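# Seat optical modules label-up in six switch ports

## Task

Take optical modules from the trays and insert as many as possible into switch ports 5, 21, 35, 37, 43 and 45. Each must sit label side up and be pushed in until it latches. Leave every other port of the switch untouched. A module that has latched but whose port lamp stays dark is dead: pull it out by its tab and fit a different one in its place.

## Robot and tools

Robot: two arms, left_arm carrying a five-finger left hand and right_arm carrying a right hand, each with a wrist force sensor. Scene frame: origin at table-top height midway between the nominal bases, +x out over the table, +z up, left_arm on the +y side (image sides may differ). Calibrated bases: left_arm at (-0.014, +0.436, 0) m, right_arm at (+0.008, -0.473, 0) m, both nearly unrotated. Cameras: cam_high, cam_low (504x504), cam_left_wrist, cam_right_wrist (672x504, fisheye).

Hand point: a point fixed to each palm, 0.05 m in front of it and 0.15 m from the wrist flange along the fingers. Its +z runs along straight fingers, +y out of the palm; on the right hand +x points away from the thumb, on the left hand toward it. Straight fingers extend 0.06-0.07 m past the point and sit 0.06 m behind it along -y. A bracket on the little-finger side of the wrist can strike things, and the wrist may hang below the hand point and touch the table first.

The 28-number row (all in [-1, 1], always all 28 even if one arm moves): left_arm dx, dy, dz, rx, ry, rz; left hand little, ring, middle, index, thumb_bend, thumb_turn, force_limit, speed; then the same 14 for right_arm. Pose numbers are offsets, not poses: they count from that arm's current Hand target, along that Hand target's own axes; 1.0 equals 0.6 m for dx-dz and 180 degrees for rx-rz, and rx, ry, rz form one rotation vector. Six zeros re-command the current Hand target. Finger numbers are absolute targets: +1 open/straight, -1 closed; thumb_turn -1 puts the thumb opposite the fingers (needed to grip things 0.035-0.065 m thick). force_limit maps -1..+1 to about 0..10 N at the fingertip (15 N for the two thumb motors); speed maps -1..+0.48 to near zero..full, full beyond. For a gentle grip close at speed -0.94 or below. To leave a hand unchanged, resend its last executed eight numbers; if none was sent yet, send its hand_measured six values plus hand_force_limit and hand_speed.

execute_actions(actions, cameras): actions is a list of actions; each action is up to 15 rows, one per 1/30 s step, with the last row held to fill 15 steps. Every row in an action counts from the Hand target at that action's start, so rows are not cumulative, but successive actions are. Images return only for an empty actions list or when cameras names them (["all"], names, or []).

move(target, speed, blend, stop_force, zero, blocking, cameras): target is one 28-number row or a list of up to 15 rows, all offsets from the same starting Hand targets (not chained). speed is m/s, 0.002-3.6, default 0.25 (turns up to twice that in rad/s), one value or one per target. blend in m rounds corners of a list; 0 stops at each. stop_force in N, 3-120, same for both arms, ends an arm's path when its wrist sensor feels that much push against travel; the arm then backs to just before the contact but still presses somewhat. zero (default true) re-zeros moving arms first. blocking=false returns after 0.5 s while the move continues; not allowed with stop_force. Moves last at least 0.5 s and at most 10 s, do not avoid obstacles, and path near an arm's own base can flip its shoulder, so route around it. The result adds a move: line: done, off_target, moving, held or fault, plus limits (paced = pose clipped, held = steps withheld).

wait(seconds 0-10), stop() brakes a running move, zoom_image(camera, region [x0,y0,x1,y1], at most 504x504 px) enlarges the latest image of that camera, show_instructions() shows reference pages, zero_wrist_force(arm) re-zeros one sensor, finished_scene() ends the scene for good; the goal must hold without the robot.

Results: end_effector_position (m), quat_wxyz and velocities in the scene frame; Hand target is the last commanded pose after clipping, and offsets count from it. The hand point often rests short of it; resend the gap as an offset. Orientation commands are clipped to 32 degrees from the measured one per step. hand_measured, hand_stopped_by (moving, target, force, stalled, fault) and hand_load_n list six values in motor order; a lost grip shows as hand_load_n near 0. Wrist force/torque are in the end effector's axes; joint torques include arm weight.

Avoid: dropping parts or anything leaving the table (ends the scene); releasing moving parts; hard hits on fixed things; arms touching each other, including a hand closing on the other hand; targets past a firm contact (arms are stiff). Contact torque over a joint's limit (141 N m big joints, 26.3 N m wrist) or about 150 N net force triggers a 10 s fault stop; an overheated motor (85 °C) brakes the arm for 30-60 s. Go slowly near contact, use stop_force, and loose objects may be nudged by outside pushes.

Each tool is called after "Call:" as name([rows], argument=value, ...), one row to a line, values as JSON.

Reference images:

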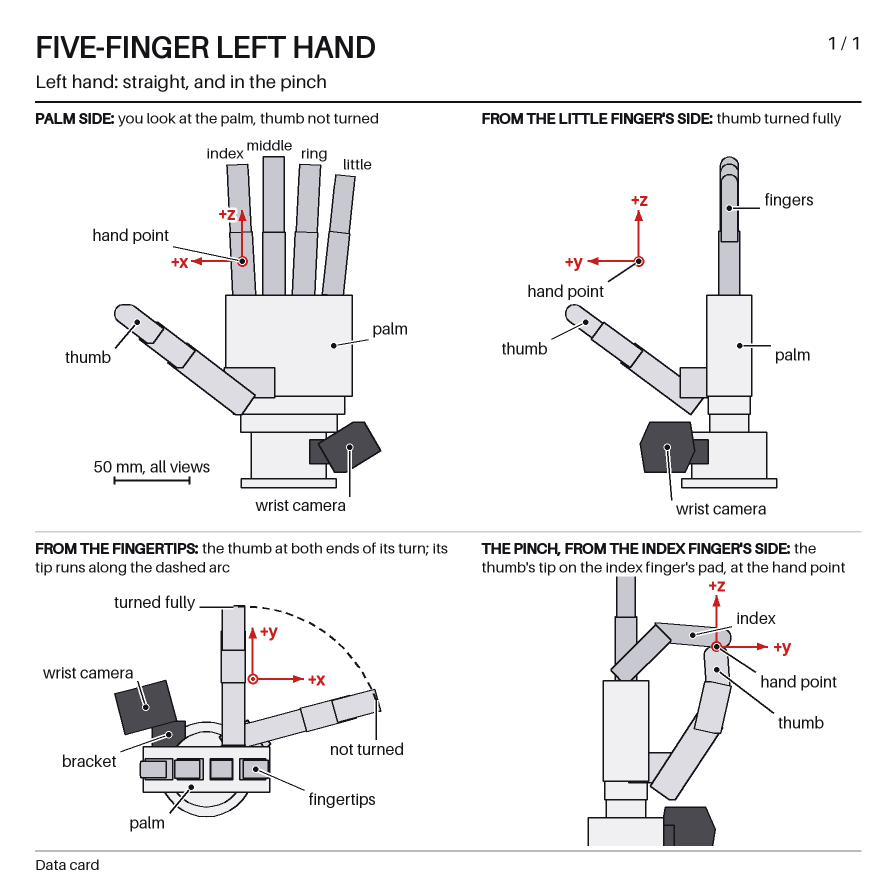

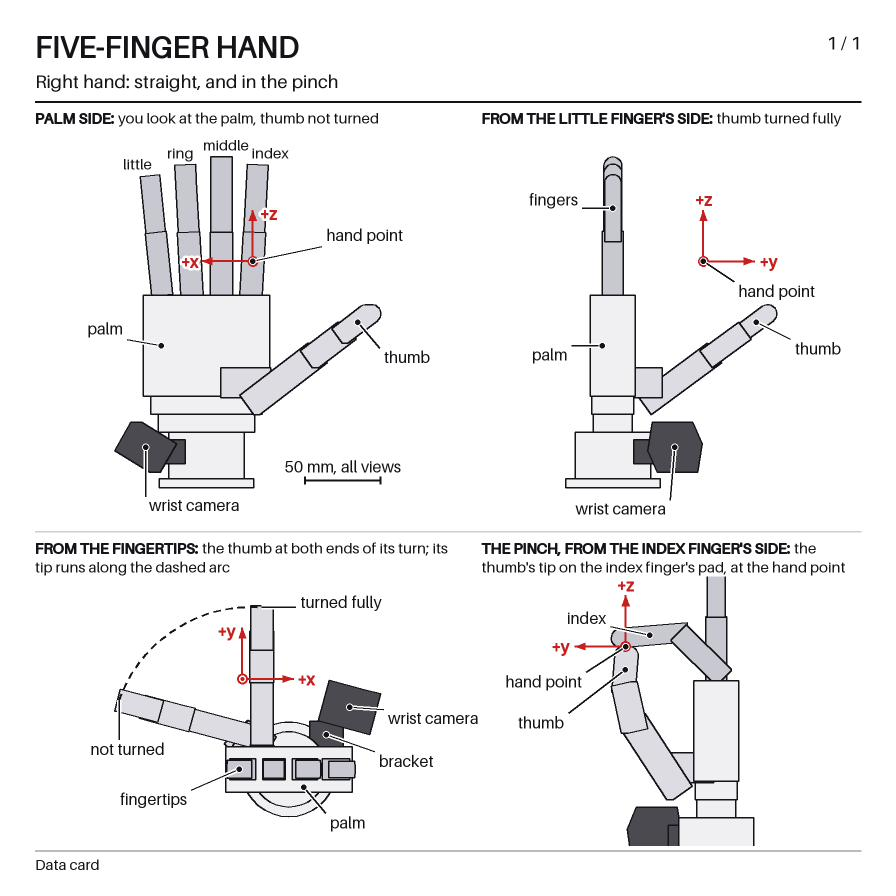

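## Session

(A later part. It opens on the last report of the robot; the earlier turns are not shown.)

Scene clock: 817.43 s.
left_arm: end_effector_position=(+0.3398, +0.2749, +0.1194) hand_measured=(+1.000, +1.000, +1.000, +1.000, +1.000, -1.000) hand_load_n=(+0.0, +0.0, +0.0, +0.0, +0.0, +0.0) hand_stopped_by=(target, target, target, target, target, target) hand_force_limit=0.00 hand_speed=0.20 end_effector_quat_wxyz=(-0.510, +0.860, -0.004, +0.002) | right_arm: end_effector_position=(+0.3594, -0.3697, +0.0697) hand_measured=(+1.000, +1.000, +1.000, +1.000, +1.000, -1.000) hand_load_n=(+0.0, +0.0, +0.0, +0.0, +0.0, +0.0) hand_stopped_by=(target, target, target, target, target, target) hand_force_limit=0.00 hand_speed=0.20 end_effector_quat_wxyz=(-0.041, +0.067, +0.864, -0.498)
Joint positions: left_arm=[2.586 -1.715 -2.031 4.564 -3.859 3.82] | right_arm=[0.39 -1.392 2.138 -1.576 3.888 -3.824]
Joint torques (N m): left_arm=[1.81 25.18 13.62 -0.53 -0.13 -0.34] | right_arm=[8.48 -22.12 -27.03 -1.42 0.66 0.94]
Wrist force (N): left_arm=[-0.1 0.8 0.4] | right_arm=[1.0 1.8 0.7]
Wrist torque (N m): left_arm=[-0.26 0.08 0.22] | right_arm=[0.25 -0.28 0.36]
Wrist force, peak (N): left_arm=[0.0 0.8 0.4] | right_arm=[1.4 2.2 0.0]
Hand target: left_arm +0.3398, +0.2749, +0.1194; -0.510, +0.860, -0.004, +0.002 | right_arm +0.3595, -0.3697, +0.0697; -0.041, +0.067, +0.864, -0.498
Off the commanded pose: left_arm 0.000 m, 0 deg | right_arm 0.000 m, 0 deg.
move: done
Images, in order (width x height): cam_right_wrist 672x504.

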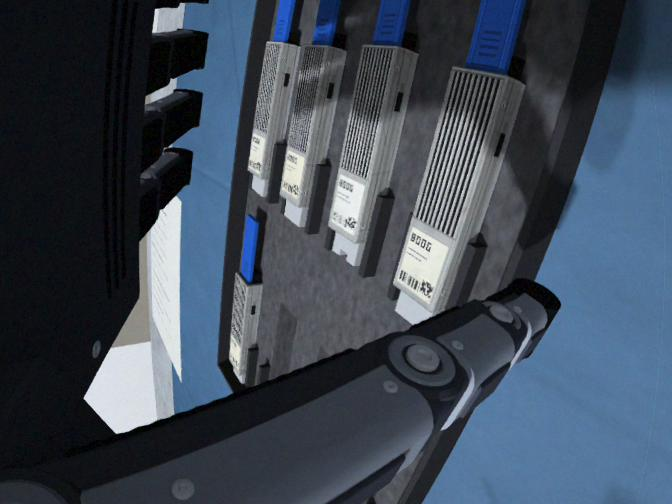

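Call:
move([
  [-0.05, -0.244, 0.09, 0, 0, 0, 1, 1, 1, 1, 1, -1, 0, 0.2, -0.0341, -0.0259, -0.255, 0, -0.0433, -0.025, 1, 1, 1, 1, 1, -1, 0, 0.2],
  [-0.05, -0.244, 0.09, 0, 0, 0, 1, 1, 1, 1, 1, -1, 0, 0.2, -0.0867, 0.241, -0.468, 0, -0.0433, -0.025, 1, 1, 1, 1, 1, -1, 0, 0.2],
], speed=0.3, blend=[0.04, 0], cameras=["cam_high", "cam_right_wrist", "cam_left_wrist"])

Scene clock: 1128.10 s.
left_arm: end_effector_position=(+0.3109, +0.3928, +0.2219) hand_measured=(+1.000, +1.000, +1.000, +1.000, +1.000, -1.000) hand_load_n=(+0.0, +0.0, +0.0, +0.0, +0.0, +0.0) hand_stopped_by=(target, target, target, target, target, target) hand_force_limit=0.00 hand_speed=0.20 end_effector_quat_wxyz=(-0.510, +0.860, -0.004, +0.002) | right_arm: end_effector_position=(+0.4602, -0.0663, +0.0850) hand_measured=(+1.000, +1.000, +1.000, +1.000, +1.000, -1.000) hand_load_n=(+0.0, +0.0, +0.0, +0.0, +0.0, +0.0) hand_stopped_by=(target, target, target, target, target, target) hand_force_limit=0.00 hand_speed=0.20 end_effector_quat_wxyz=(-0.002, -0.001, +0.867, -0.499) end_effector_velocity=(+0.001, +0.001, +0.000) end_effector_angular_velocity=(+0.000, +0.000, +0.001)
Joint positions: left_arm=[2.823 -1.313 -2.169 4.558 -3.719 4.14] | right_arm=[0.76 -0.835 1.196 -1.055 4.043 -3.624]
Joint velocities: left_arm=[within noise] | right_arm=[0 0.002 -0.005 0.002 -0.001 -0.001]
Joint torques (N m): left_arm=[4.38 20.98 35.03 1.74 2.02 1.49] | right_arm=[-8.23 -41.24 -33.81 0.59 -2.37 -1.8]
Wrist force (N): left_arm=[0.0 0.9 0.5] | right_arm=[1.0 2.1 0.6]
Wrist torque (N m): left_arm=[-0.29 0.05 0.26] | right_arm=[0.29 -0.25 0.46]
Wrist force, peak (N): left_arm=[0.4 2.6 -0.4] | right_arm=[1.1 2.3 2.4]
Hand target: left_arm +0.3109, +0.3928, +0.2219; -0.510, +0.860, -0.004, +0.002 | right_arm +0.4603, -0.0662, +0.0851; -0.002, -0.001, +0.867, -0.499
Off the commanded pose: left_arm 0.000 m, 0 deg | right_arm 0.000 m, 0 deg.
move: done
Images, in order (width x height): cam_high 504x504, cam_left_wrist 672x504, cam_right_wrist 672x504.

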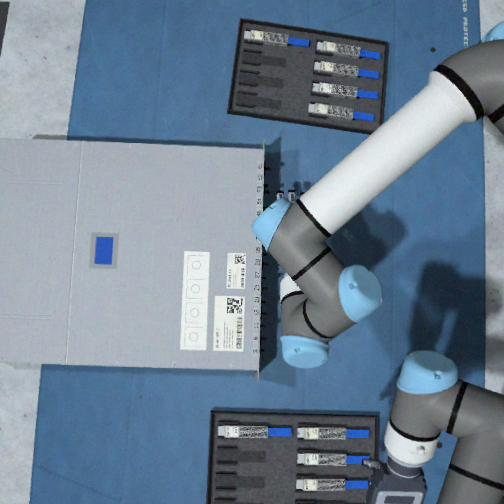

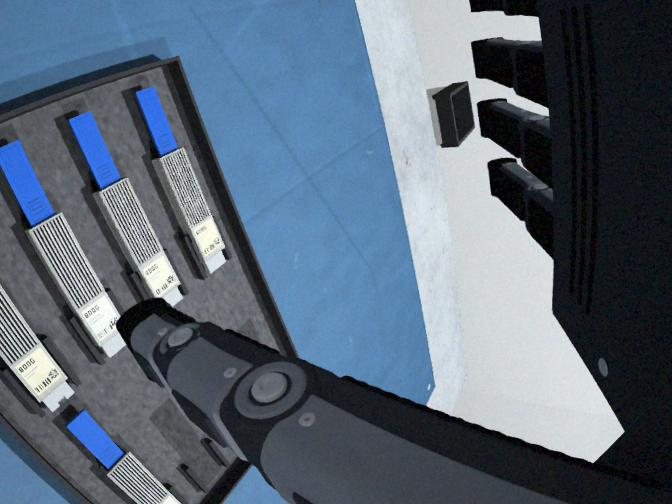

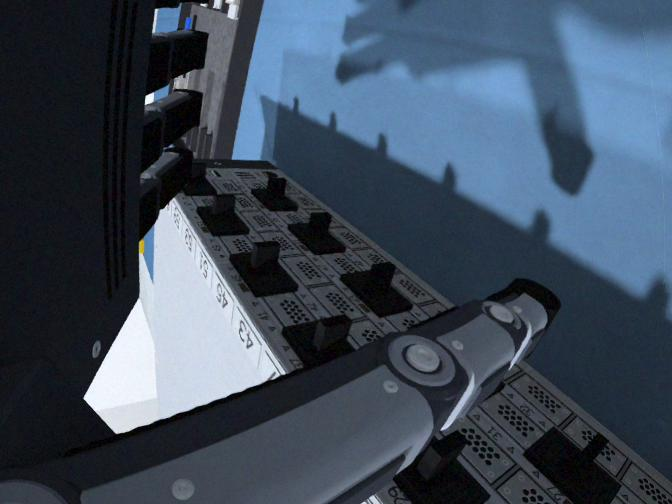

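Call:
zoom_image(camera="cam_right_wrist", region=[200, 170, 400, 380])

Call:
zoom_image(camera="cam_right_wrist", region=[270, 230, 430, 370])

Scaled by 2.400 from the camera's 672x504 image, which has a finer 960x720 frame.

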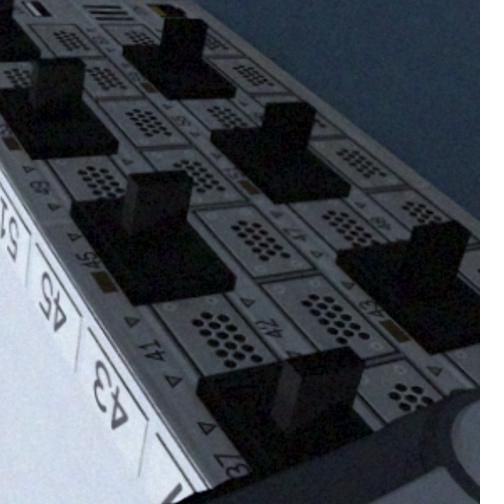

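Scaled by 3.150 from the camera's 672x504 image, which has a finer 960x720 frame.

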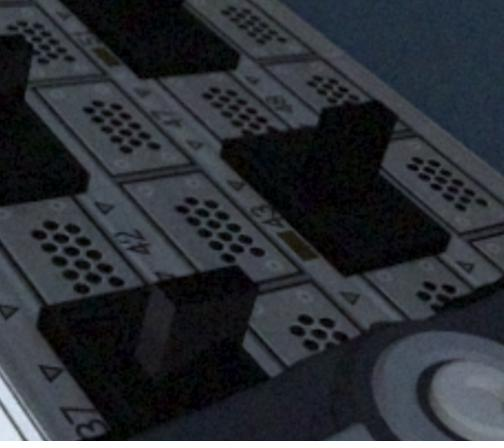

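Call:
zoom_image(camera="cam_right_wrist", region=[220, 230, 320, 330])

Call:
zoom_image(camera="cam_right_wrist", region=[330, 250, 430, 350])

Call:
zoom_image(camera="cam_right_wrist", region=[270, 300, 370, 400])

Scaled by 5.040 from the camera's 672x504 image, which has a finer 960x720 frame.

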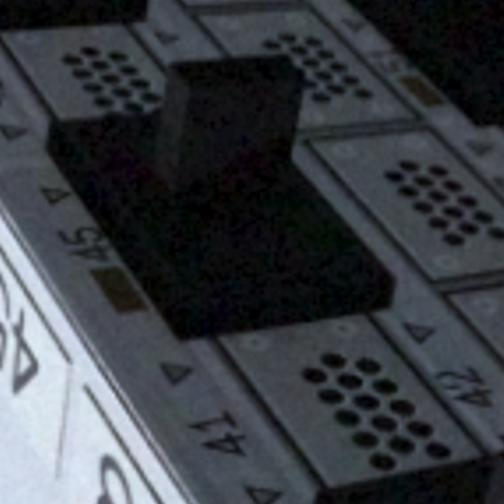

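Scaled by 5.040 from the camera's 672x504 image, which has a finer 960x720 frame.

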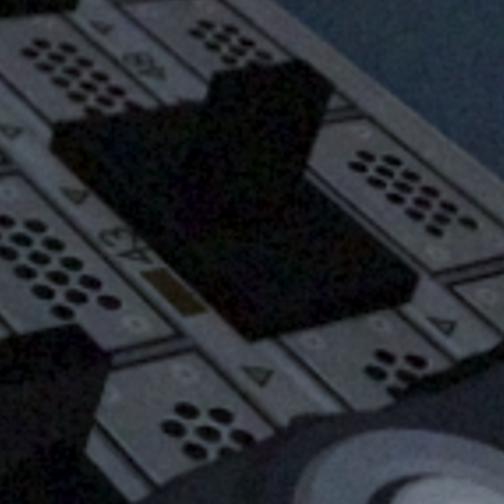

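Scaled by 5.040 from the camera's 672x504 image, which has a finer 960x720 frame.

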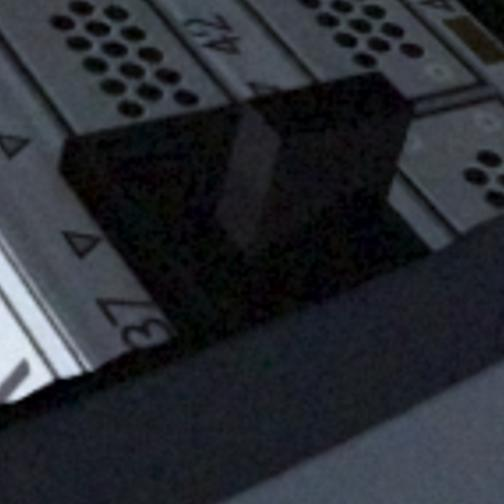

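Call:
move(target=[0, 0, 0, 0, 0, 0, 1, 1, 1, 1, 1, -1, 0, 0.2, 0.0505, -0.0438, 0.0493, 0, 0, 0, 1, 1, 1, 0, 0.5, -0.6, 0, 0.2], speed=0.15, cameras=["cam_high", "cam_right_wrist"])

Call:
zoom_image(camera="cam_right_wrist", region=[300, 150, 480, 330])

Scene clock: 1295.53 s.
left_arm: end_effector_position=(+0.3109, +0.3928, +0.2219) hand_measured=(+1.000, +1.000, +1.000, +1.000, +1.000, -1.000) hand_load_n=(+0.0, +0.0, +0.0, +0.0, +0.0, +0.0) hand_stopped_by=(target, target, target, target, target, target) hand_force_limit=0.00 hand_speed=0.20 end_effector_quat_wxyz=(-0.510, +0.860, -0.004, +0.002) | right_arm: end_effector_position=(+0.4301, -0.1051, +0.0932) hand_measured=(+1.000, +1.000, +1.000, +0.000, +0.500, -0.600) hand_load_n=(+0.0, -0.5, +0.0, +0.0, +0.0, +0.0) hand_stopped_by=(target, target, target, target, target, target) hand_force_limit=0.00 hand_speed=0.20 end_effector_quat_wxyz=(-0.002, -0.001, +0.867, -0.499)
Joint positions: left_arm=[2.823 -1.313 -2.169 4.558 -3.719 4.14] | right_arm=[0.75 -0.957 1.384 -1.128 4.035 -3.633]
Joint torques (N m): left_arm=[4.31 20.5 36.01 2.66 2.06 1.58] | right_arm=[11.83 -49.78 -7.63 -0.62 0.14 1.43]
Wrist force (N): left_arm=[-0.1 0.9 0.5] | right_arm=[1.3 1.5 0.4]
Wrist torque (N m): left_arm=[-0.27 0.05 0.25] | right_arm=[0.24 -0.29 0.46]
Wrist force, peak (N): left_arm=[-0.1 1.2 0.6] | right_arm=[1.8 1.3 1.1]
Hand target: left_arm +0.3109, +0.3928, +0.2219; -0.510, +0.860, -0.004, +0.002 | right_arm +0.4300, -0.1050, +0.0931; -0.002, -0.001, +0.867, -0.499
Off the commanded pose: left_arm 0.000 m, 0 deg | right_arm 0.000 m, 0 deg.
move: done
Images, in order (width x height): cam_high 504x504, cam_right_wrist 672x504.

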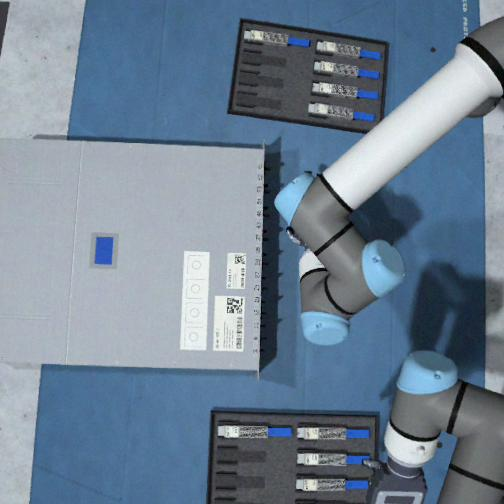

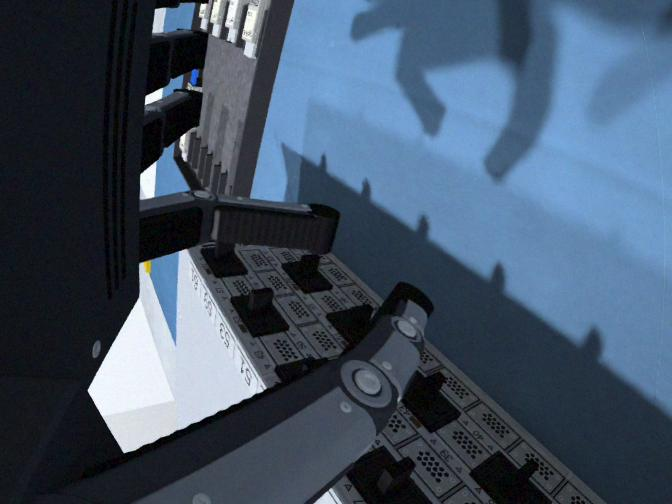

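Scaled by 2.800 from the camera's 672x504 image, which has a finer 960x720 frame.

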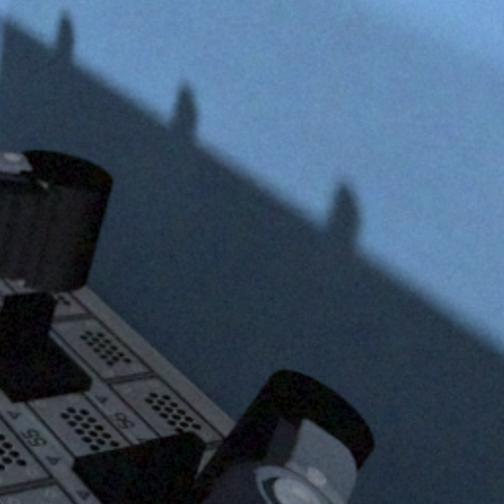

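Call:
zoom_image(camera="cam_right_wrist", region=[170, 220, 430, 420])

Call:
zoom_image(camera="cam_right_wrist", region=[330, 360, 560, 504])

Scaled by 1.938 from the camera's 672x504 image, which has a finer 960x720 frame.

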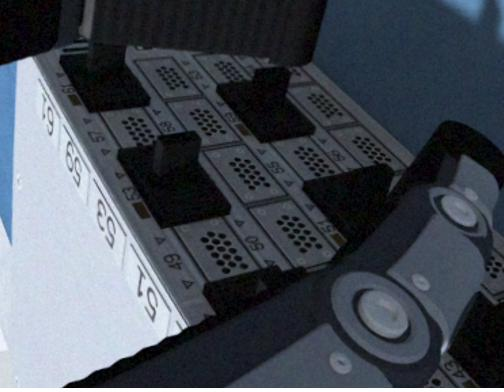

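Scaled by 2.191 from the camera's 672x504 image, which has a finer 960x720 frame.

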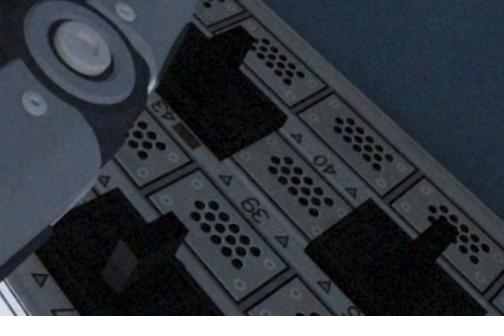

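Call:
zoom_image(camera="cam_right_wrist", region=[220, 270, 310, 360])

Call:
zoom_image(camera="cam_right_wrist", region=[335, 420, 435, 504])

Call:
zoom_image(camera="cam_right_wrist", region=[460, 430, 560, 504])

Scaled by 5.600 from the camera's 672x504 image, which has a finer 960x720 frame.

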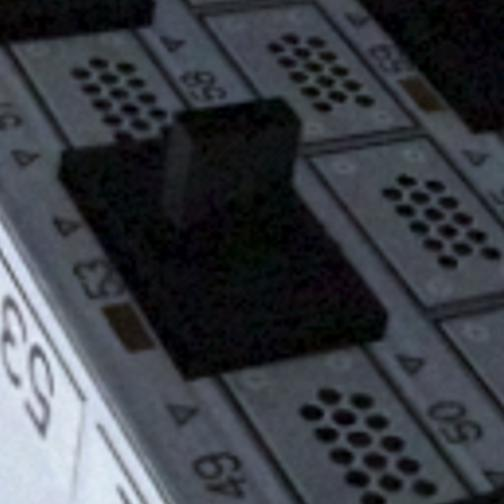

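Scaled by 5.040 from the camera's 672x504 image, which has a finer 960x720 frame.

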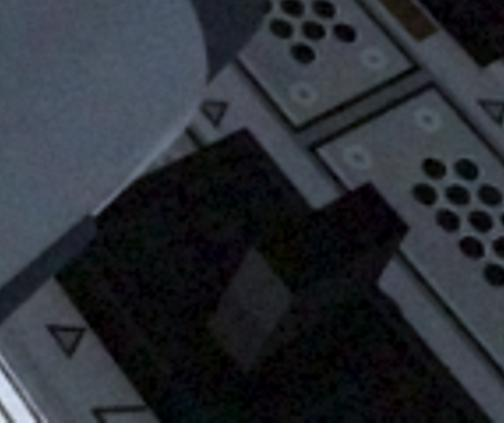

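Scaled by 5.040 from the camera's 672x504 image, which has a finer 960x720 frame.

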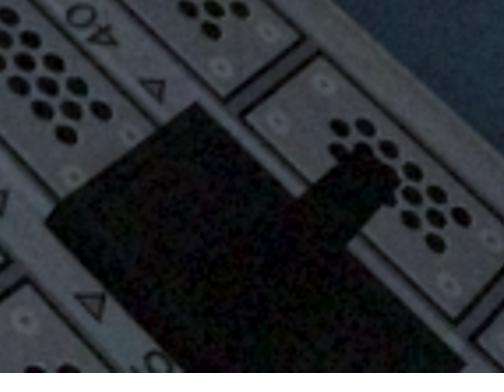

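Call:
move(target=[0, 0, 0, 0, 0, 0, 1, 1, 1, 1, 1, -1, 0, 0.2, -0.025, 0.0103, 0.0234, 0, 0, 0, 1, 1, 1, 0, 0.5, -0.6, 0, 0.2], speed=0.15, cameras=["cam_high", "cam_right_wrist"])

Call:
zoom_image(camera="cam_right_wrist", region=[190, 180, 450, 400])

Scene clock: 1464.63 s.
left_arm: end_effector_position=(+0.3109, +0.3928, +0.2219) hand_measured=(+1.000, +1.000, +1.000, +1.000, +1.000, -1.000) hand_load_n=(+0.0, +0.0, +0.0, +0.0, +0.0, +0.0) hand_stopped_by=(target, target, target, target, target, target) hand_force_limit=0.00 hand_speed=0.20 end_effector_quat_wxyz=(-0.510, +0.860, -0.004, +0.002) | right_arm: end_effector_position=(+0.4450, -0.1143, +0.0805) hand_measured=(+1.000, +1.000, +1.000, +0.000, +0.500, -0.600) hand_load_n=(+0.0, -0.5, +0.0, +0.0, +0.0, +0.0) hand_stopped_by=(target, target, target, target, target, target) hand_force_limit=0.00 hand_speed=0.20 end_effector_quat_wxyz=(-0.002, -0.001, +0.867, -0.499) end_effector_velocity=(-0.002, +0.000, +0.001) end_effector_angular_velocity=(-0.001, +0.001, -0.001)
Joint positions: left_arm=[2.823 -1.313 -2.169 4.558 -3.719 4.14] | right_arm=[0.724 -0.942 1.397 -1.169 4.016 -3.654]
Joint velocities: left_arm=[within noise] | right_arm=[0.002 -0.002 0.001 0.005 0.003 0.003]
Joint torques (N m): left_arm=[4.28 20.85 34.85 2.55 2.15 1.45] | right_arm=[13.75 -49.57 -22.53 0.69 0.51 1.57]
Wrist force (N): left_arm=[-0.1 1.0 0.6] | right_arm=[1.2 1.8 0.4]
Wrist torque (N m): left_arm=[-0.28 0.06 0.25] | right_arm=[0.28 -0.27 0.46]
Wrist force, peak (N): left_arm=[0.0 1.0 0.9] | right_arm=[1.2 2.0 0.5]
Hand target: left_arm +0.3109, +0.3928, +0.2219; -0.510, +0.860, -0.004, +0.002 | right_arm +0.4449, -0.1141, +0.0807; -0.002, -0.001, +0.867, -0.499
Off the commanded pose: left_arm 0.000 m, 0 deg | right_arm 0.000 m, 0 deg.
move: done
Images, in order (width x height): cam_high 504x504, cam_right_wrist 672x504.

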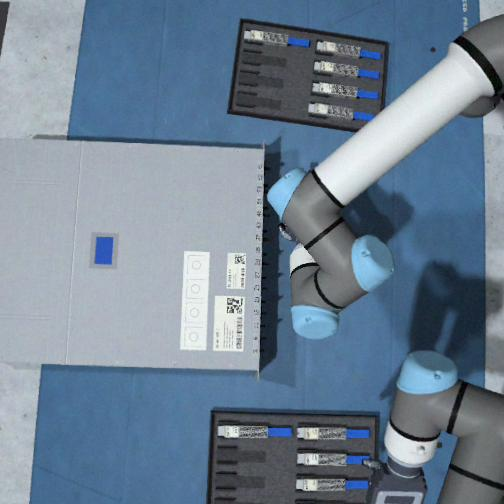

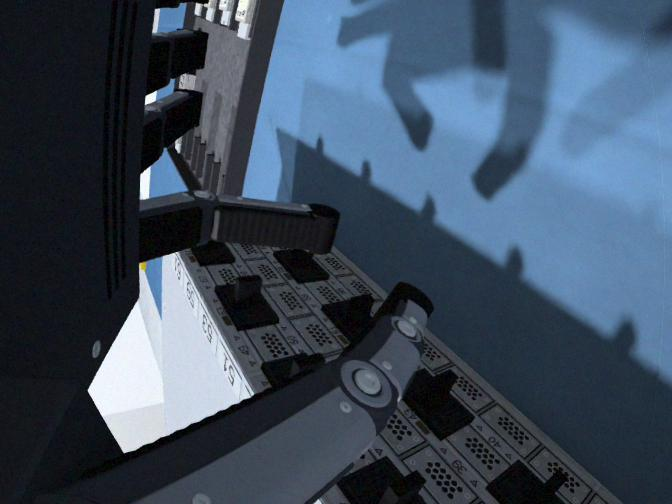

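Scaled by 1.938 from the camera's 672x504 image, which has a finer 960x720 frame.

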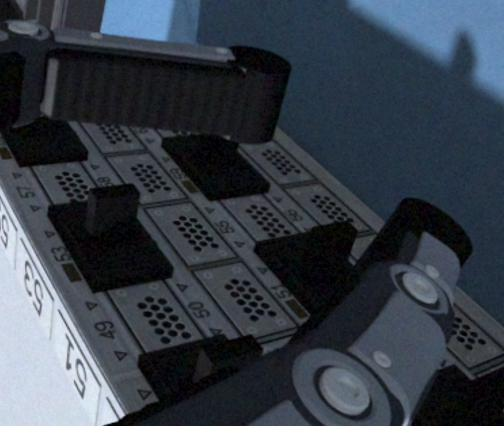

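Call:
zoom_image(camera="cam_right_wrist", region=[240, 320, 340, 420])

Call:
zoom_image(camera="cam_right_wrist", region=[390, 350, 490, 450])

Scaled by 5.040 from the camera's 672x504 image, which has a finer 960x720 frame.

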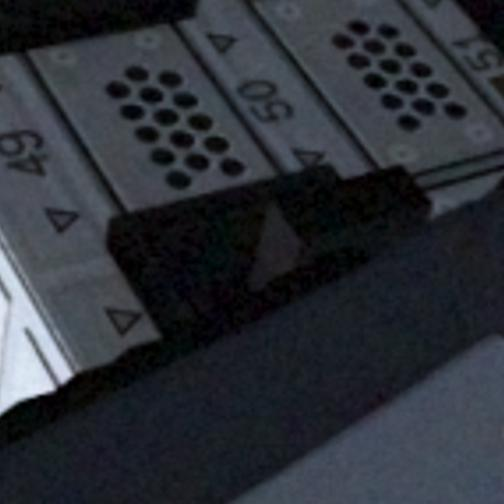

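Scaled by 5.040 from the camera's 672x504 image, which has a finer 960x720 frame.

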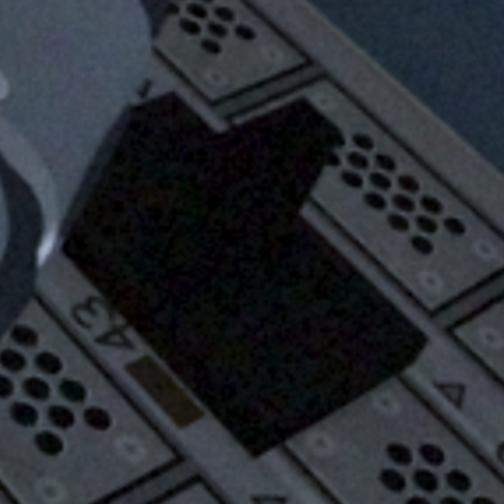

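Call:
move(target=[0, 0, 0, 0, 0, 0, 1, 1, 1, 1, 1, -1, 0, 0.2, -0.0567, -0.0008, -0.0054, 0, 0, 0, 1, 1, 1, 0, 0.5, -0.6, 0, 0.2], speed=0.1, stop_force=8, cameras=["cam_high", "cam_right_wrist"])

Call:
zoom_image(camera="cam_right_wrist", region=[220, 160, 450, 380])

Scene clock: 1497.97 s.
left_arm: end_effector_position=(+0.3109, +0.3928, +0.2219) hand_measured=(+1.000, +1.000, +1.000, +1.000, +1.000, -1.000) hand_load_n=(+0.0, -0.5, +0.0, +0.0, +0.0, +0.0) hand_stopped_by=(target, target, target, target, target, target) hand_force_limit=0.00 hand_speed=0.20 end_effector_quat_wxyz=(-0.510, +0.860, -0.004, +0.002) | right_arm: end_effector_position=(+0.4790, -0.1115, +0.0826) hand_measured=(+1.000, +1.000, +1.000, +0.000, +0.500, -0.600) hand_load_n=(+0.0, +0.0, +0.0, +0.0, -0.5, -1.0) hand_stopped_by=(target, target, target, target, target, target) hand_force_limit=0.00 hand_speed=0.20 end_effector_quat_wxyz=(-0.002, -0.001, +0.867, -0.499)
Joint positions: left_arm=[2.823 -1.313 -2.169 4.558 -3.719 4.14] | right_arm=[0.694 -0.895 1.313 -1.149 3.993 -3.68]
Joint torques (N m): left_arm=[4.68 21.14 34.84 2.69 2.07 1.37] | right_arm=[12.47 -42.78 -9.94 -2.01 1.11 2.07]
Wrist force (N): left_arm=[-0.1 1.0 0.5] | right_arm=[2.7 1.4 1.1]
Wrist torque (N m): left_arm=[-0.27 0.06 0.25] | right_arm=[0.24 -0.35 0.37]
Wrist force, peak (N): left_arm=[-0.1 1.1 0.7] | right_arm=[5.8 0.4 1.1]
Hand target: left_arm +0.3109, +0.3928, +0.2219; -0.510, +0.860, -0.004, +0.002 | right_arm +0.4790, -0.1115, +0.0826; -0.002, -0.001, +0.867, -0.499
Off the commanded pose: left_arm 0.000 m, 0 deg | right_arm 0.000 m, 0 deg.
move: done
Images, in order (width x height): cam_high 504x504, cam_right_wrist 672x504.

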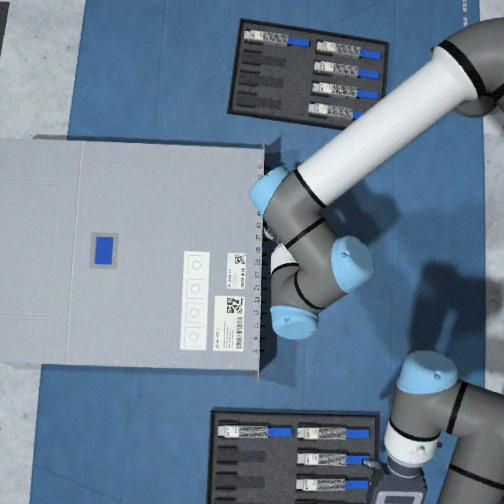

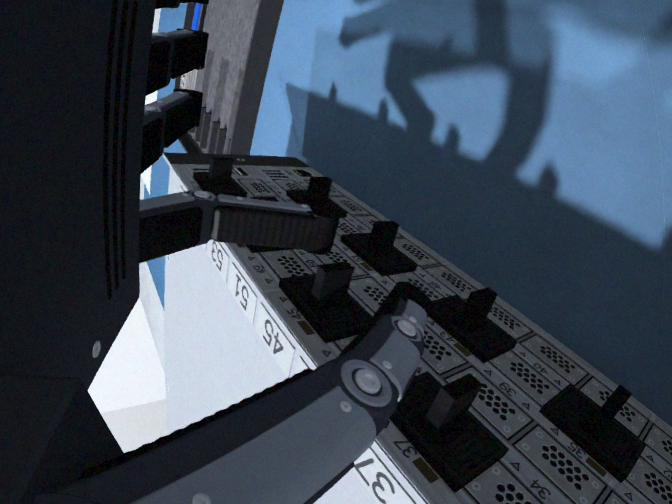

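Scaled by 2.191 from the camera's 672x504 image, which has a finer 960x720 frame.

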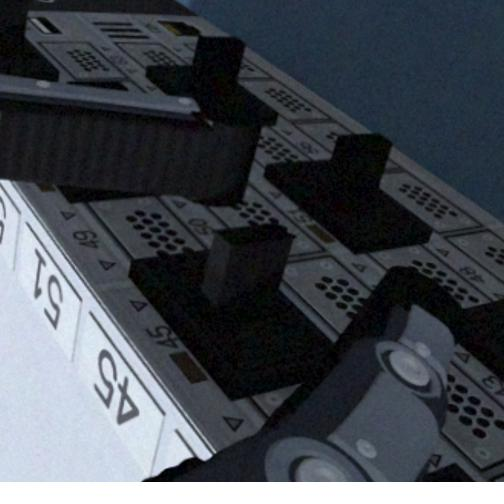

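Call:
execute_actions([
  [[0, 0, 0, 0, 0, 0, 1, 1, 1, 1, 1, -1, 0, 0.2, 0, 0, 0, 0, 0, 0, 1, 1, 1, -0.6, -0.1, -0.6, 0.4, -0.6]],
], cameras=["cam_right_wrist"])

Call:
zoom_image(camera="cam_right_wrist", region=[220, 160, 450, 380])

Scene clock: 1521.97 s.
left_arm: end_effector_position=(+0.3109, +0.3928, +0.2219) hand_measured=(+1.000, +1.000, +1.000, +1.000, +1.000, -1.000) hand_load_n=(+0.0, +0.0, +0.0, +0.0, +0.0, +0.0) hand_stopped_by=(target, target, target, target, target, target) hand_force_limit=0.00 hand_speed=0.20 end_effector_quat_wxyz=(-0.510, +0.860, -0.004, +0.002) | right_arm: end_effector_position=(+0.4789, -0.1115, +0.0825) hand_measured=(+1.000, +1.000, +1.000, -0.250, +0.228, -0.600) hand_load_n=(+0.0, +0.0, +0.0, +13.0, +10.5, +0.5) hand_stopped_by=(target, target, target, force, force, target) hand_force_limit=0.40 hand_speed=-0.60 end_effector_quat_wxyz=(-0.002, -0.001, +0.867, -0.499)
Joint positions: left_arm=[2.823 -1.313 -2.169 4.558 -3.719 4.14] | right_arm=[0.694 -0.895 1.313 -1.149 3.993 -3.68]
Joint torques (N m): left_arm=[4.91 20.77 35.2 2.75 2.1 1.37] | right_arm=[12.4 -41.96 -22.11 -2.94 0.53 1.49]
Wrist force (N): left_arm=[-0.1 0.8 0.7] | right_arm=[2.8 4.4 6.7]
Wrist torque (N m): left_arm=[-0.30 0.06 0.26] | right_arm=[0.36 -0.26 0.35]
Wrist force, peak (N): left_arm=[-0.1 1.1 0.7] | right_arm=[4.9 -1.0 11.2]
Hand target: left_arm +0.3109, +0.3928, +0.2219; -0.510, +0.860, -0.004, +0.002 | right_arm +0.4790, -0.1115, +0.0826; -0.002, -0.001, +0.867, -0.499
Off the commanded pose: left_arm 0.000 m, 0 deg | right_arm 0.000 m, 0 deg.
Step readings (end_effector_position of left_arm | right_arm):
0: (+0.3109, +0.3928, +0.2219) | (+0.4790, -0.1115, +0.0825)
1: (+0.3109, +0.3928, +0.2219) | (+0.4790, -0.1115, +0.0825)
2: (+0.3109, +0.3928, +0.2219) | (+0.4790, -0.1115, +0.0825)
4: (+0.3109, +0.3928, +0.2219) | (+0.4790, -0.1115, +0.0825)
8: (+0.3109, +0.3928, +0.2219) | (+0.4790, -0.1115, +0.0825)
15: (+0.3109, +0.3928, +0.2219) | (+0.4789, -0.1115, +0.0825)
Images, in order (width x height): cam_right_wrist 672x504.

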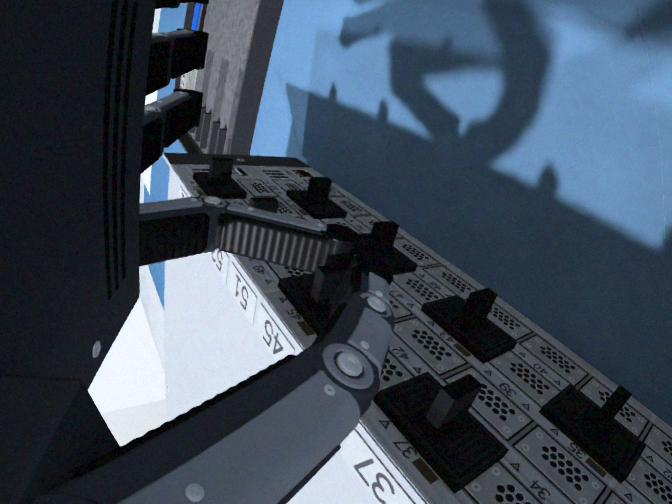

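Scaled by 2.191 from the camera's 672x504 image, which has a finer 960x720 frame.

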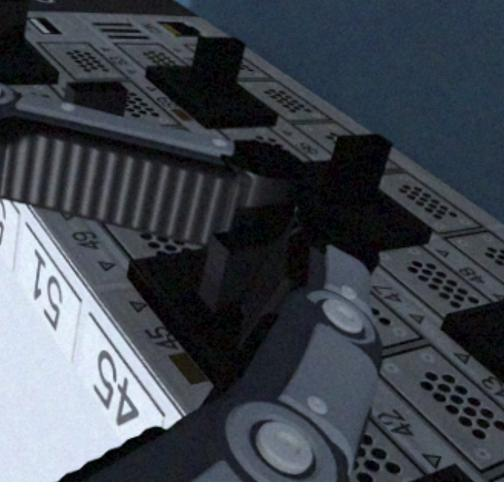

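Call:
move(target=[0, 0, 0, 0, 0, 0, 1, 1, 1, 1, 1, -1, 0, 0.2, 0.06, 0, 0, 0, 0, 0, 1, 1, 1, -0.6, -0.1, -0.6, 0.4, -0.6], speed=0.08, stop_force=40, cameras=["cam_right_wrist"])

Call:
zoom_image(camera="cam_right_wrist", region=[220, 160, 450, 380])

Scene clock: 1534.37 s.
left_arm: end_effector_position=(+0.3109, +0.3928, +0.2219) hand_measured=(+1.000, +1.000, +1.000, +1.000, +1.000, -1.000) hand_load_n=(+0.0, +0.0, +0.0, +0.0, +0.0, +0.0) hand_stopped_by=(target, target, target, target, target, target) hand_force_limit=0.00 hand_speed=0.20 end_effector_quat_wxyz=(-0.510, +0.860, -0.004, +0.002) | right_arm: end_effector_position=(+0.4430, -0.1115, +0.0827) hand_measured=(+1.000, +1.000, +1.000, -0.250, +0.228, -0.600) hand_load_n=(+0.0, +0.0, -0.5, +12.5, +8.5, +2.0) hand_stopped_by=(target, target, target, force, force, target) hand_force_limit=0.40 hand_speed=-0.60 end_effector_quat_wxyz=(-0.002, -0.001, +0.867, -0.499)
Joint positions: left_arm=[2.823 -1.313 -2.169 4.558 -3.719 4.14] | right_arm=[0.729 -0.942 1.391 -1.16 4.019 -3.649]
Joint torques (N m): left_arm=[4.69 20.94 34.31 2.63 2.15 1.33] | right_arm=[-13.39 -44.86 -32.18 0.8 -2.49 -1.99]
Wrist force (N): left_arm=[0.1 1.0 0.6] | right_arm=[1.4 1.4 0.7]
Wrist torque (N m): left_arm=[-0.27 0.04 0.26] | right_arm=[0.19 -0.31 0.45]
Wrist force, peak (N): left_arm=[0.1 1.2 0.8] | right_arm=[-12.5 0.9 1.3]
Hand target: left_arm +0.3109, +0.3928, +0.2219; -0.510, +0.860, -0.004, +0.002 | right_arm +0.4430, -0.1115, +0.0827; -0.002, -0.001, +0.867, -0.499
Off the commanded pose: left_arm 0.000 m, 0 deg | right_arm 0.000 m, 0 deg.
move: done
Images, in order (width x height): cam_right_wrist 672x504.

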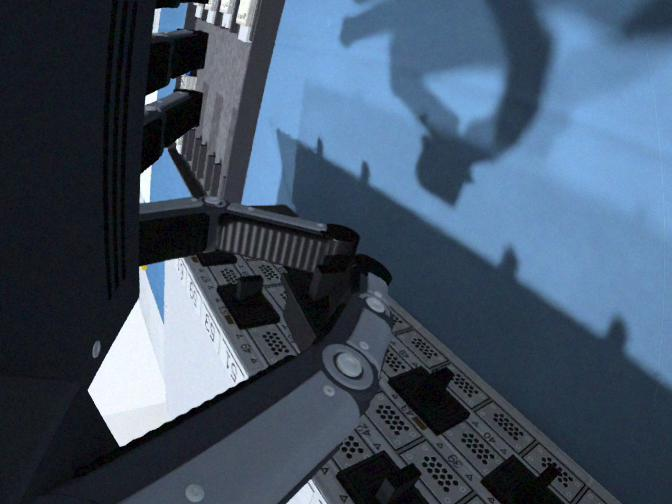

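Scaled by 2.191 from the camera's 672x504 image, which has a finer 960x720 frame.

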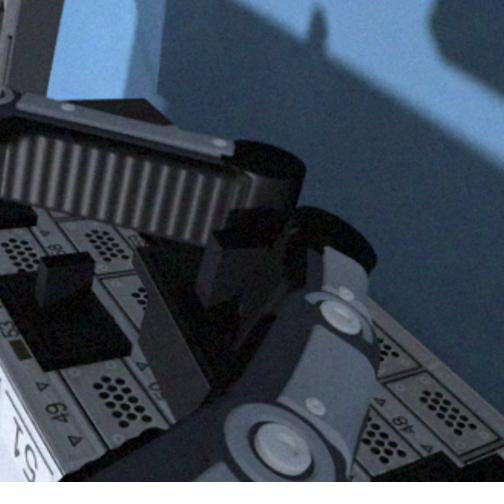

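Call:
move(target=[0, 0, 0, 0, 0, 0, 1, 1, 1, 1, 1, -1, 0, 0.2, 0.1797, 0.0612, 0.0713, 0, 0, 0, 1, 1, 1, -0.6, -0.1, -0.6, 0.4, -0.6], speed=0.25, cameras=["cam_right_wrist"])

Call:
zoom_image(camera="cam_right_wrist", region=[220, 160, 450, 380])

Scene clock: 1555.70 s.
left_arm: end_effector_position=(+0.3109, +0.3928, +0.2219) hand_measured=(+1.000, +1.000, +1.000, +1.000, +1.000, -1.000) hand_load_n=(+0.0, +0.0, -0.5, +0.0, +0.0, +0.0) hand_stopped_by=(target, target, target, target, target, target) hand_force_limit=0.00 hand_speed=0.20 end_effector_quat_wxyz=(-0.510, +0.860, -0.004, +0.002) | right_arm: end_effector_position=(+0.3350, -0.1300, +0.0301) hand_measured=(+1.000, +1.000, +1.000, -0.250, +0.228, -0.600) hand_load_n=(+0.0, +0.0, +0.0, +12.5, +8.5, +2.0) hand_stopped_by=(target, target, target, force, force, target) hand_force_limit=0.40 hand_speed=-0.60 end_effector_quat_wxyz=(-0.002, -0.001, +0.867, -0.499)
Joint positions: left_arm=[2.823 -1.313 -2.169 4.558 -3.719 4.14] | right_arm=[0.83 -1.026 1.682 -1.318 4.097 -3.569]
Joint torques (N m): left_arm=[4.16 19.89 34.21 2.63 2.05 1.2] | right_arm=[-1 -36.33 -3.51 -1.44 -0.9 -0.36]
Wrist force (N): left_arm=[0.2 1.0 0.6] | right_arm=[1.3 1.3 0.4]
Wrist torque (N m): left_arm=[-0.28 0.02 0.26] | right_arm=[0.17 -0.32 0.46]
Wrist force, peak (N): left_arm=[-0.1 1.2 0.7] | right_arm=[3.3 1.9 1.3]
Hand target: left_arm +0.3109, +0.3928, +0.2219; -0.510, +0.860, -0.004, +0.002 | right_arm +0.3349, -0.1301, +0.0299; -0.002, -0.001, +0.867, -0.499
Off the commanded pose: left_arm 0.000 m, 0 deg | right_arm 0.000 m, 0 deg.
move: done
Images, in order (width x height): cam_right_wrist 672x504.

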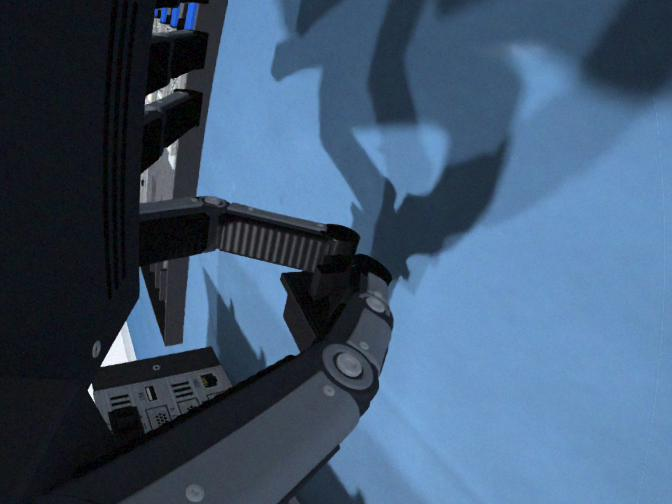

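Scaled by 2.191 from the camera's 672x504 image, which has a finer 960x720 frame.

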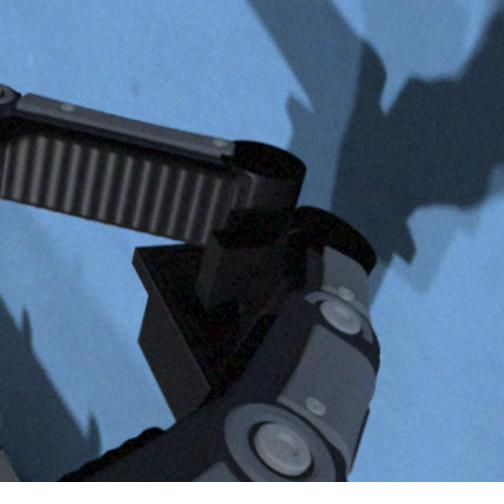

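Call:
move(target=[0, 0, 0, 0, 0, 0, 1, 1, 1, 1, 1, -1, 0, 0.2, 0, 0.0505, 0.0293, 0, 0, 0, 1, 1, 1, -0.6, -0.1, -0.6, 0.4, -0.6], speed=0.04, stop_force=4, cameras=["cam_right_wrist"])

Call:
zoom_image(camera="cam_right_wrist", region=[220, 160, 450, 380])

Scene clock: 1564.67 s.
left_arm: end_effector_position=(+0.3109, +0.3928, +0.2219) hand_measured=(+1.000, +1.000, +1.000, +1.000, +1.000, -1.000) hand_load_n=(+0.0, +0.0, +0.0, +0.0, +0.0, +0.0) hand_stopped_by=(target, target, target, target, target, target) hand_force_limit=0.00 hand_speed=0.20 end_effector_quat_wxyz=(-0.510, +0.860, -0.004, +0.002) | right_arm: end_effector_position=(+0.3348, -0.1301, +0.0117) hand_measured=(+1.000, +1.000, +1.000, -0.250, +0.228, -0.600) hand_load_n=(+0.0, +0.0, +0.0, +12.5, +8.5, +2.0) hand_stopped_by=(target, target, target, force, force, target) hand_force_limit=0.40 hand_speed=-0.60 end_effector_quat_wxyz=(-0.002, -0.001, +0.867, -0.499)
Joint positions: left_arm=[2.823 -1.313 -2.169 4.558 -3.719 4.14] | right_arm=[0.83 -0.999 1.695 -1.358 4.098 -3.569]
Joint torques (N m): left_arm=[5 19.61 34.58 2.58 2.18 1.13] | right_arm=[9.49 -35.9 -30.19 -1.88 -0.35 -1.99]
Wrist force (N): left_arm=[0.0 1.0 0.5] | right_arm=[0.9 1.5 1.3]
Wrist torque (N m): left_arm=[-0.27 0.04 0.26] | right_arm=[0.22 -0.26 0.41]
Wrist force, peak (N): left_arm=[0.2 1.2 0.6] | right_arm=[6.1 -51.4 -21.3]
Hand target: left_arm +0.3109, +0.3928, +0.2219; -0.510, +0.860, -0.004, +0.002 | right_arm +0.3348, -0.1301, +0.0117; -0.002, -0.001, +0.867, -0.499 (not the last commanded pose)
Off the commanded pose: left_arm 0.000 m, 0 deg | right_arm 0.017 m, 0 deg.
move: contact (right_arm)
Images, in order (width x height): cam_right_wrist 672x504.

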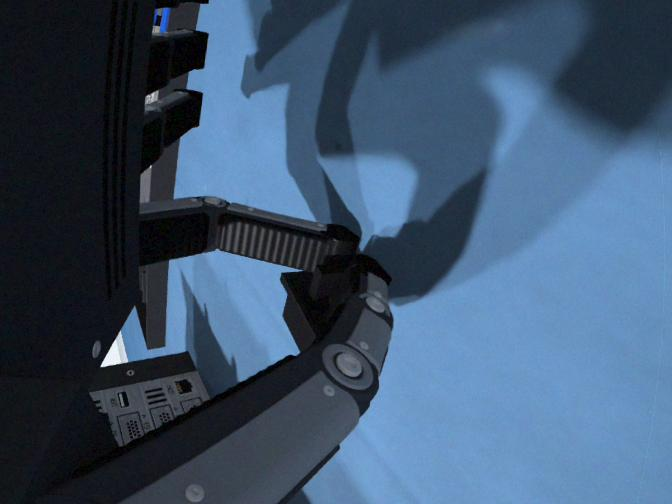

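Scaled by 2.191 from the camera's 672x504 image, which has a finer 960x720 frame.

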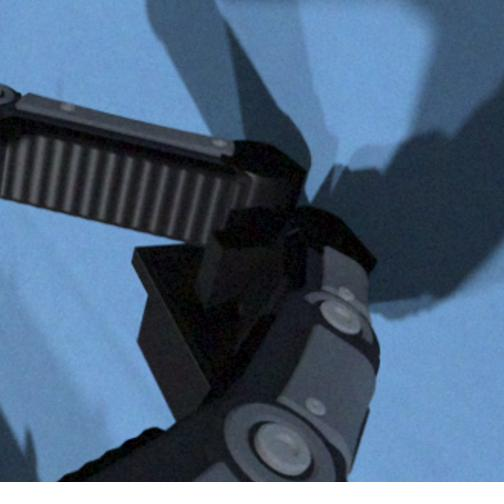

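Call:
execute_actions([
  [[0,0,0,0,0,0,1,1,1,1,1,-1,0,0.2, 0,0,0,0,0,0,1,1,1,-0.08,0.36,-0.6,0.4,-0.4],[0,0,0,0,0,0,1,1,1,1,1,-1,0,0.2, 0,0,0,0,0,0,1,1,1,-0.08,0.36,-0.6,0.4,-0.4],[0,0,0,0,0,0,1,1,1,1,1,-1,0,0.2, 0,-0.0014,-0.0008,0,0,0,1,1,1,-0.08,0.36,-0.6,0.4,-0.4],[0,0,0,0,0,0,1,1,1,1,1,-1,0,0.2, 0,-0.0029,-0.0017,0,0,0,1,1,1,-0.08,0.36,-0.6,0.4,-0.4],[0,0,0,0,0,0,1,1,1,1,1,-1,0,0.2, 0,-0.0058,-0.0034,0,0,0,1,1,1,-0.08,0.36,-0.6,0.4,-0.4],[0,0,0,0,0,0,1,1,1,1,1,-1,0,0.2, 0,-0.0086,-0.005,0,0,0,1,1,1,-0.08,0.36,-0.6,0.4,-0.4],[0,0,0,0,0,0,1,1,1,1,1,-1,0,0.2, 0,-0.0115,-0.0067,0,0,0,1,1,1,-0.08,0.36,-0.6,0.4,-0.4],[0,0,0,0,0,0,1,1,1,1,1,-1,0,0.2, 0,-0.0144,-0.0084,0,0,0,1,1,1,-0.08,0.36,-0.6,0.4,-0.4],[0,0,0,0,0,0,1,1,1,1,1,-1,0,0.2, 0,-0.0187,-0.0109,0,0,0,1,1,1,-0.08,0.36,-0.6,0.4,-0.4],[0,0,0,0,0,0,1,1,1,1,1,-1,0,0.2, 0,-0.023,-0.0134,0,0,0,1,1,1,-0.08,0.36,-0.6,0.4,-0.4],[0,0,0,0,0,0,1,1,1,1,1,-1,0,0.2, 0,-0.0274,-0.0159,0,0,0,1,1,1,-0.08,0.36,-0.6,0.4,-0.4],[0,0,0,0,0,0,1,1,1,1,1,-1,0,0.2, 0,-0.0317,-0.0184,0,0,0,1,1,1,-0.08,0.36,-0.6,0.4,-0.4],[0,0,0,0,0,0,1,1,1,1,1,-1,0,0.2, 0,-0.036,-0.0209,0,0,0,1,1,1,-0.08,0.36,-0.6,0.4,-0.4],[0,0,0,0,0,0,1,1,1,1,1,-1,0,0.2, 0,-0.0389,-0.0226,0,0,0,1,1,1,-0.08,0.36,-0.6,0.4,-0.4],[0,0,0,0,0,0,1,1,1,1,1,-1,0,0.2, 0,-0.0418,-0.0243,0,0,0,1,1,1,-0.08,0.36,-0.6,0.4,-0.4]],
], cameras=["cam_right_wrist", "cam_high"])

Scene clock: 1626.07 s.
left_arm: end_effector_position=(+0.3109, +0.3928, +0.2219) hand_measured=(+1.000, +1.000, +1.000, +1.000, +1.000, -1.000) hand_load_n=(+0.0, +0.0, +0.0, +0.0, +0.0, +0.0) hand_stopped_by=(target, target, target, target, target, target) hand_force_limit=0.00 hand_speed=0.20 end_effector_quat_wxyz=(-0.510, +0.860, -0.004, +0.002) | right_arm: end_effector_position=(+0.3350, -0.1300, +0.0407) hand_measured=(+1.000, +1.000, +1.000, -0.080, +0.360, -0.600) hand_load_n=(+0.0, +0.0, +0.0, +0.0, +0.0, +0.0) hand_stopped_by=(target, target, target, target, target, target) hand_force_limit=0.40 hand_speed=-0.40 end_effector_quat_wxyz=(-0.002, -0.001, +0.867, -0.499)
Joint positions: left_arm=[2.823 -1.313 -2.169 4.558 -3.719 4.14] | right_arm=[0.83 -1.041 1.674 -1.295 4.097 -3.569]
Joint torques (N m): left_arm=[4.66 19.32 34.3 2.61 2.13 1.05] | right_arm=[-13.32 -40.09 -4.52 0.52 -1.38 -0.88]
Wrist force (N): left_arm=[0.1 0.6 0.4] | right_arm=[0.7 2.0 1.5]
Wrist torque (N m): left_arm=[-0.32 0.03 0.27] | right_arm=[0.21 -0.25 0.44]
Wrist force, peak (N): left_arm=[0.0 1.2 0.8] | right_arm=[1.4 -8.3 -10.2]
Hand target: left_arm +0.3109, +0.3928, +0.2219; -0.510, +0.860, -0.004, +0.002 | right_arm +0.3350, -0.1301, +0.0407; -0.002, -0.001, +0.867, -0.499
Off the commanded pose: left_arm 0.000 m, 0 deg | right_arm 0.000 m, 0 deg.
Step readings (end_effector_position of left_arm | right_arm):
0: (+0.3109, +0.3928, +0.2219) | (+0.3348, -0.1301, +0.0117)
1: (+0.3109, +0.3928, +0.2219) | (+0.3348, -0.1301, +0.0117)
2: (+0.3109, +0.3928, +0.2219) | (+0.3348, -0.1301, +0.0117)
4: (+0.3109, +0.3928, +0.2219) | (+0.3349, -0.1300, +0.0121)
8: (+0.3109, +0.3928, +0.2219) | (+0.3348, -0.1301, +0.0177)
15: (+0.3109, +0.3928, +0.2219) | (+0.3349, -0.1301, +0.0376)
Images, in order (width x height): cam_high 504x504, cam_right_wrist 672x504.

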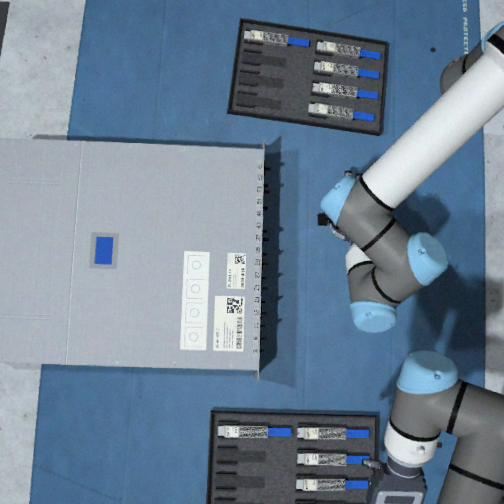

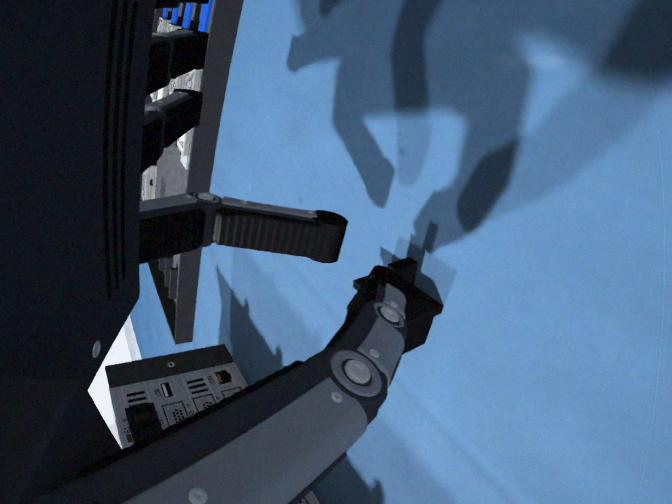

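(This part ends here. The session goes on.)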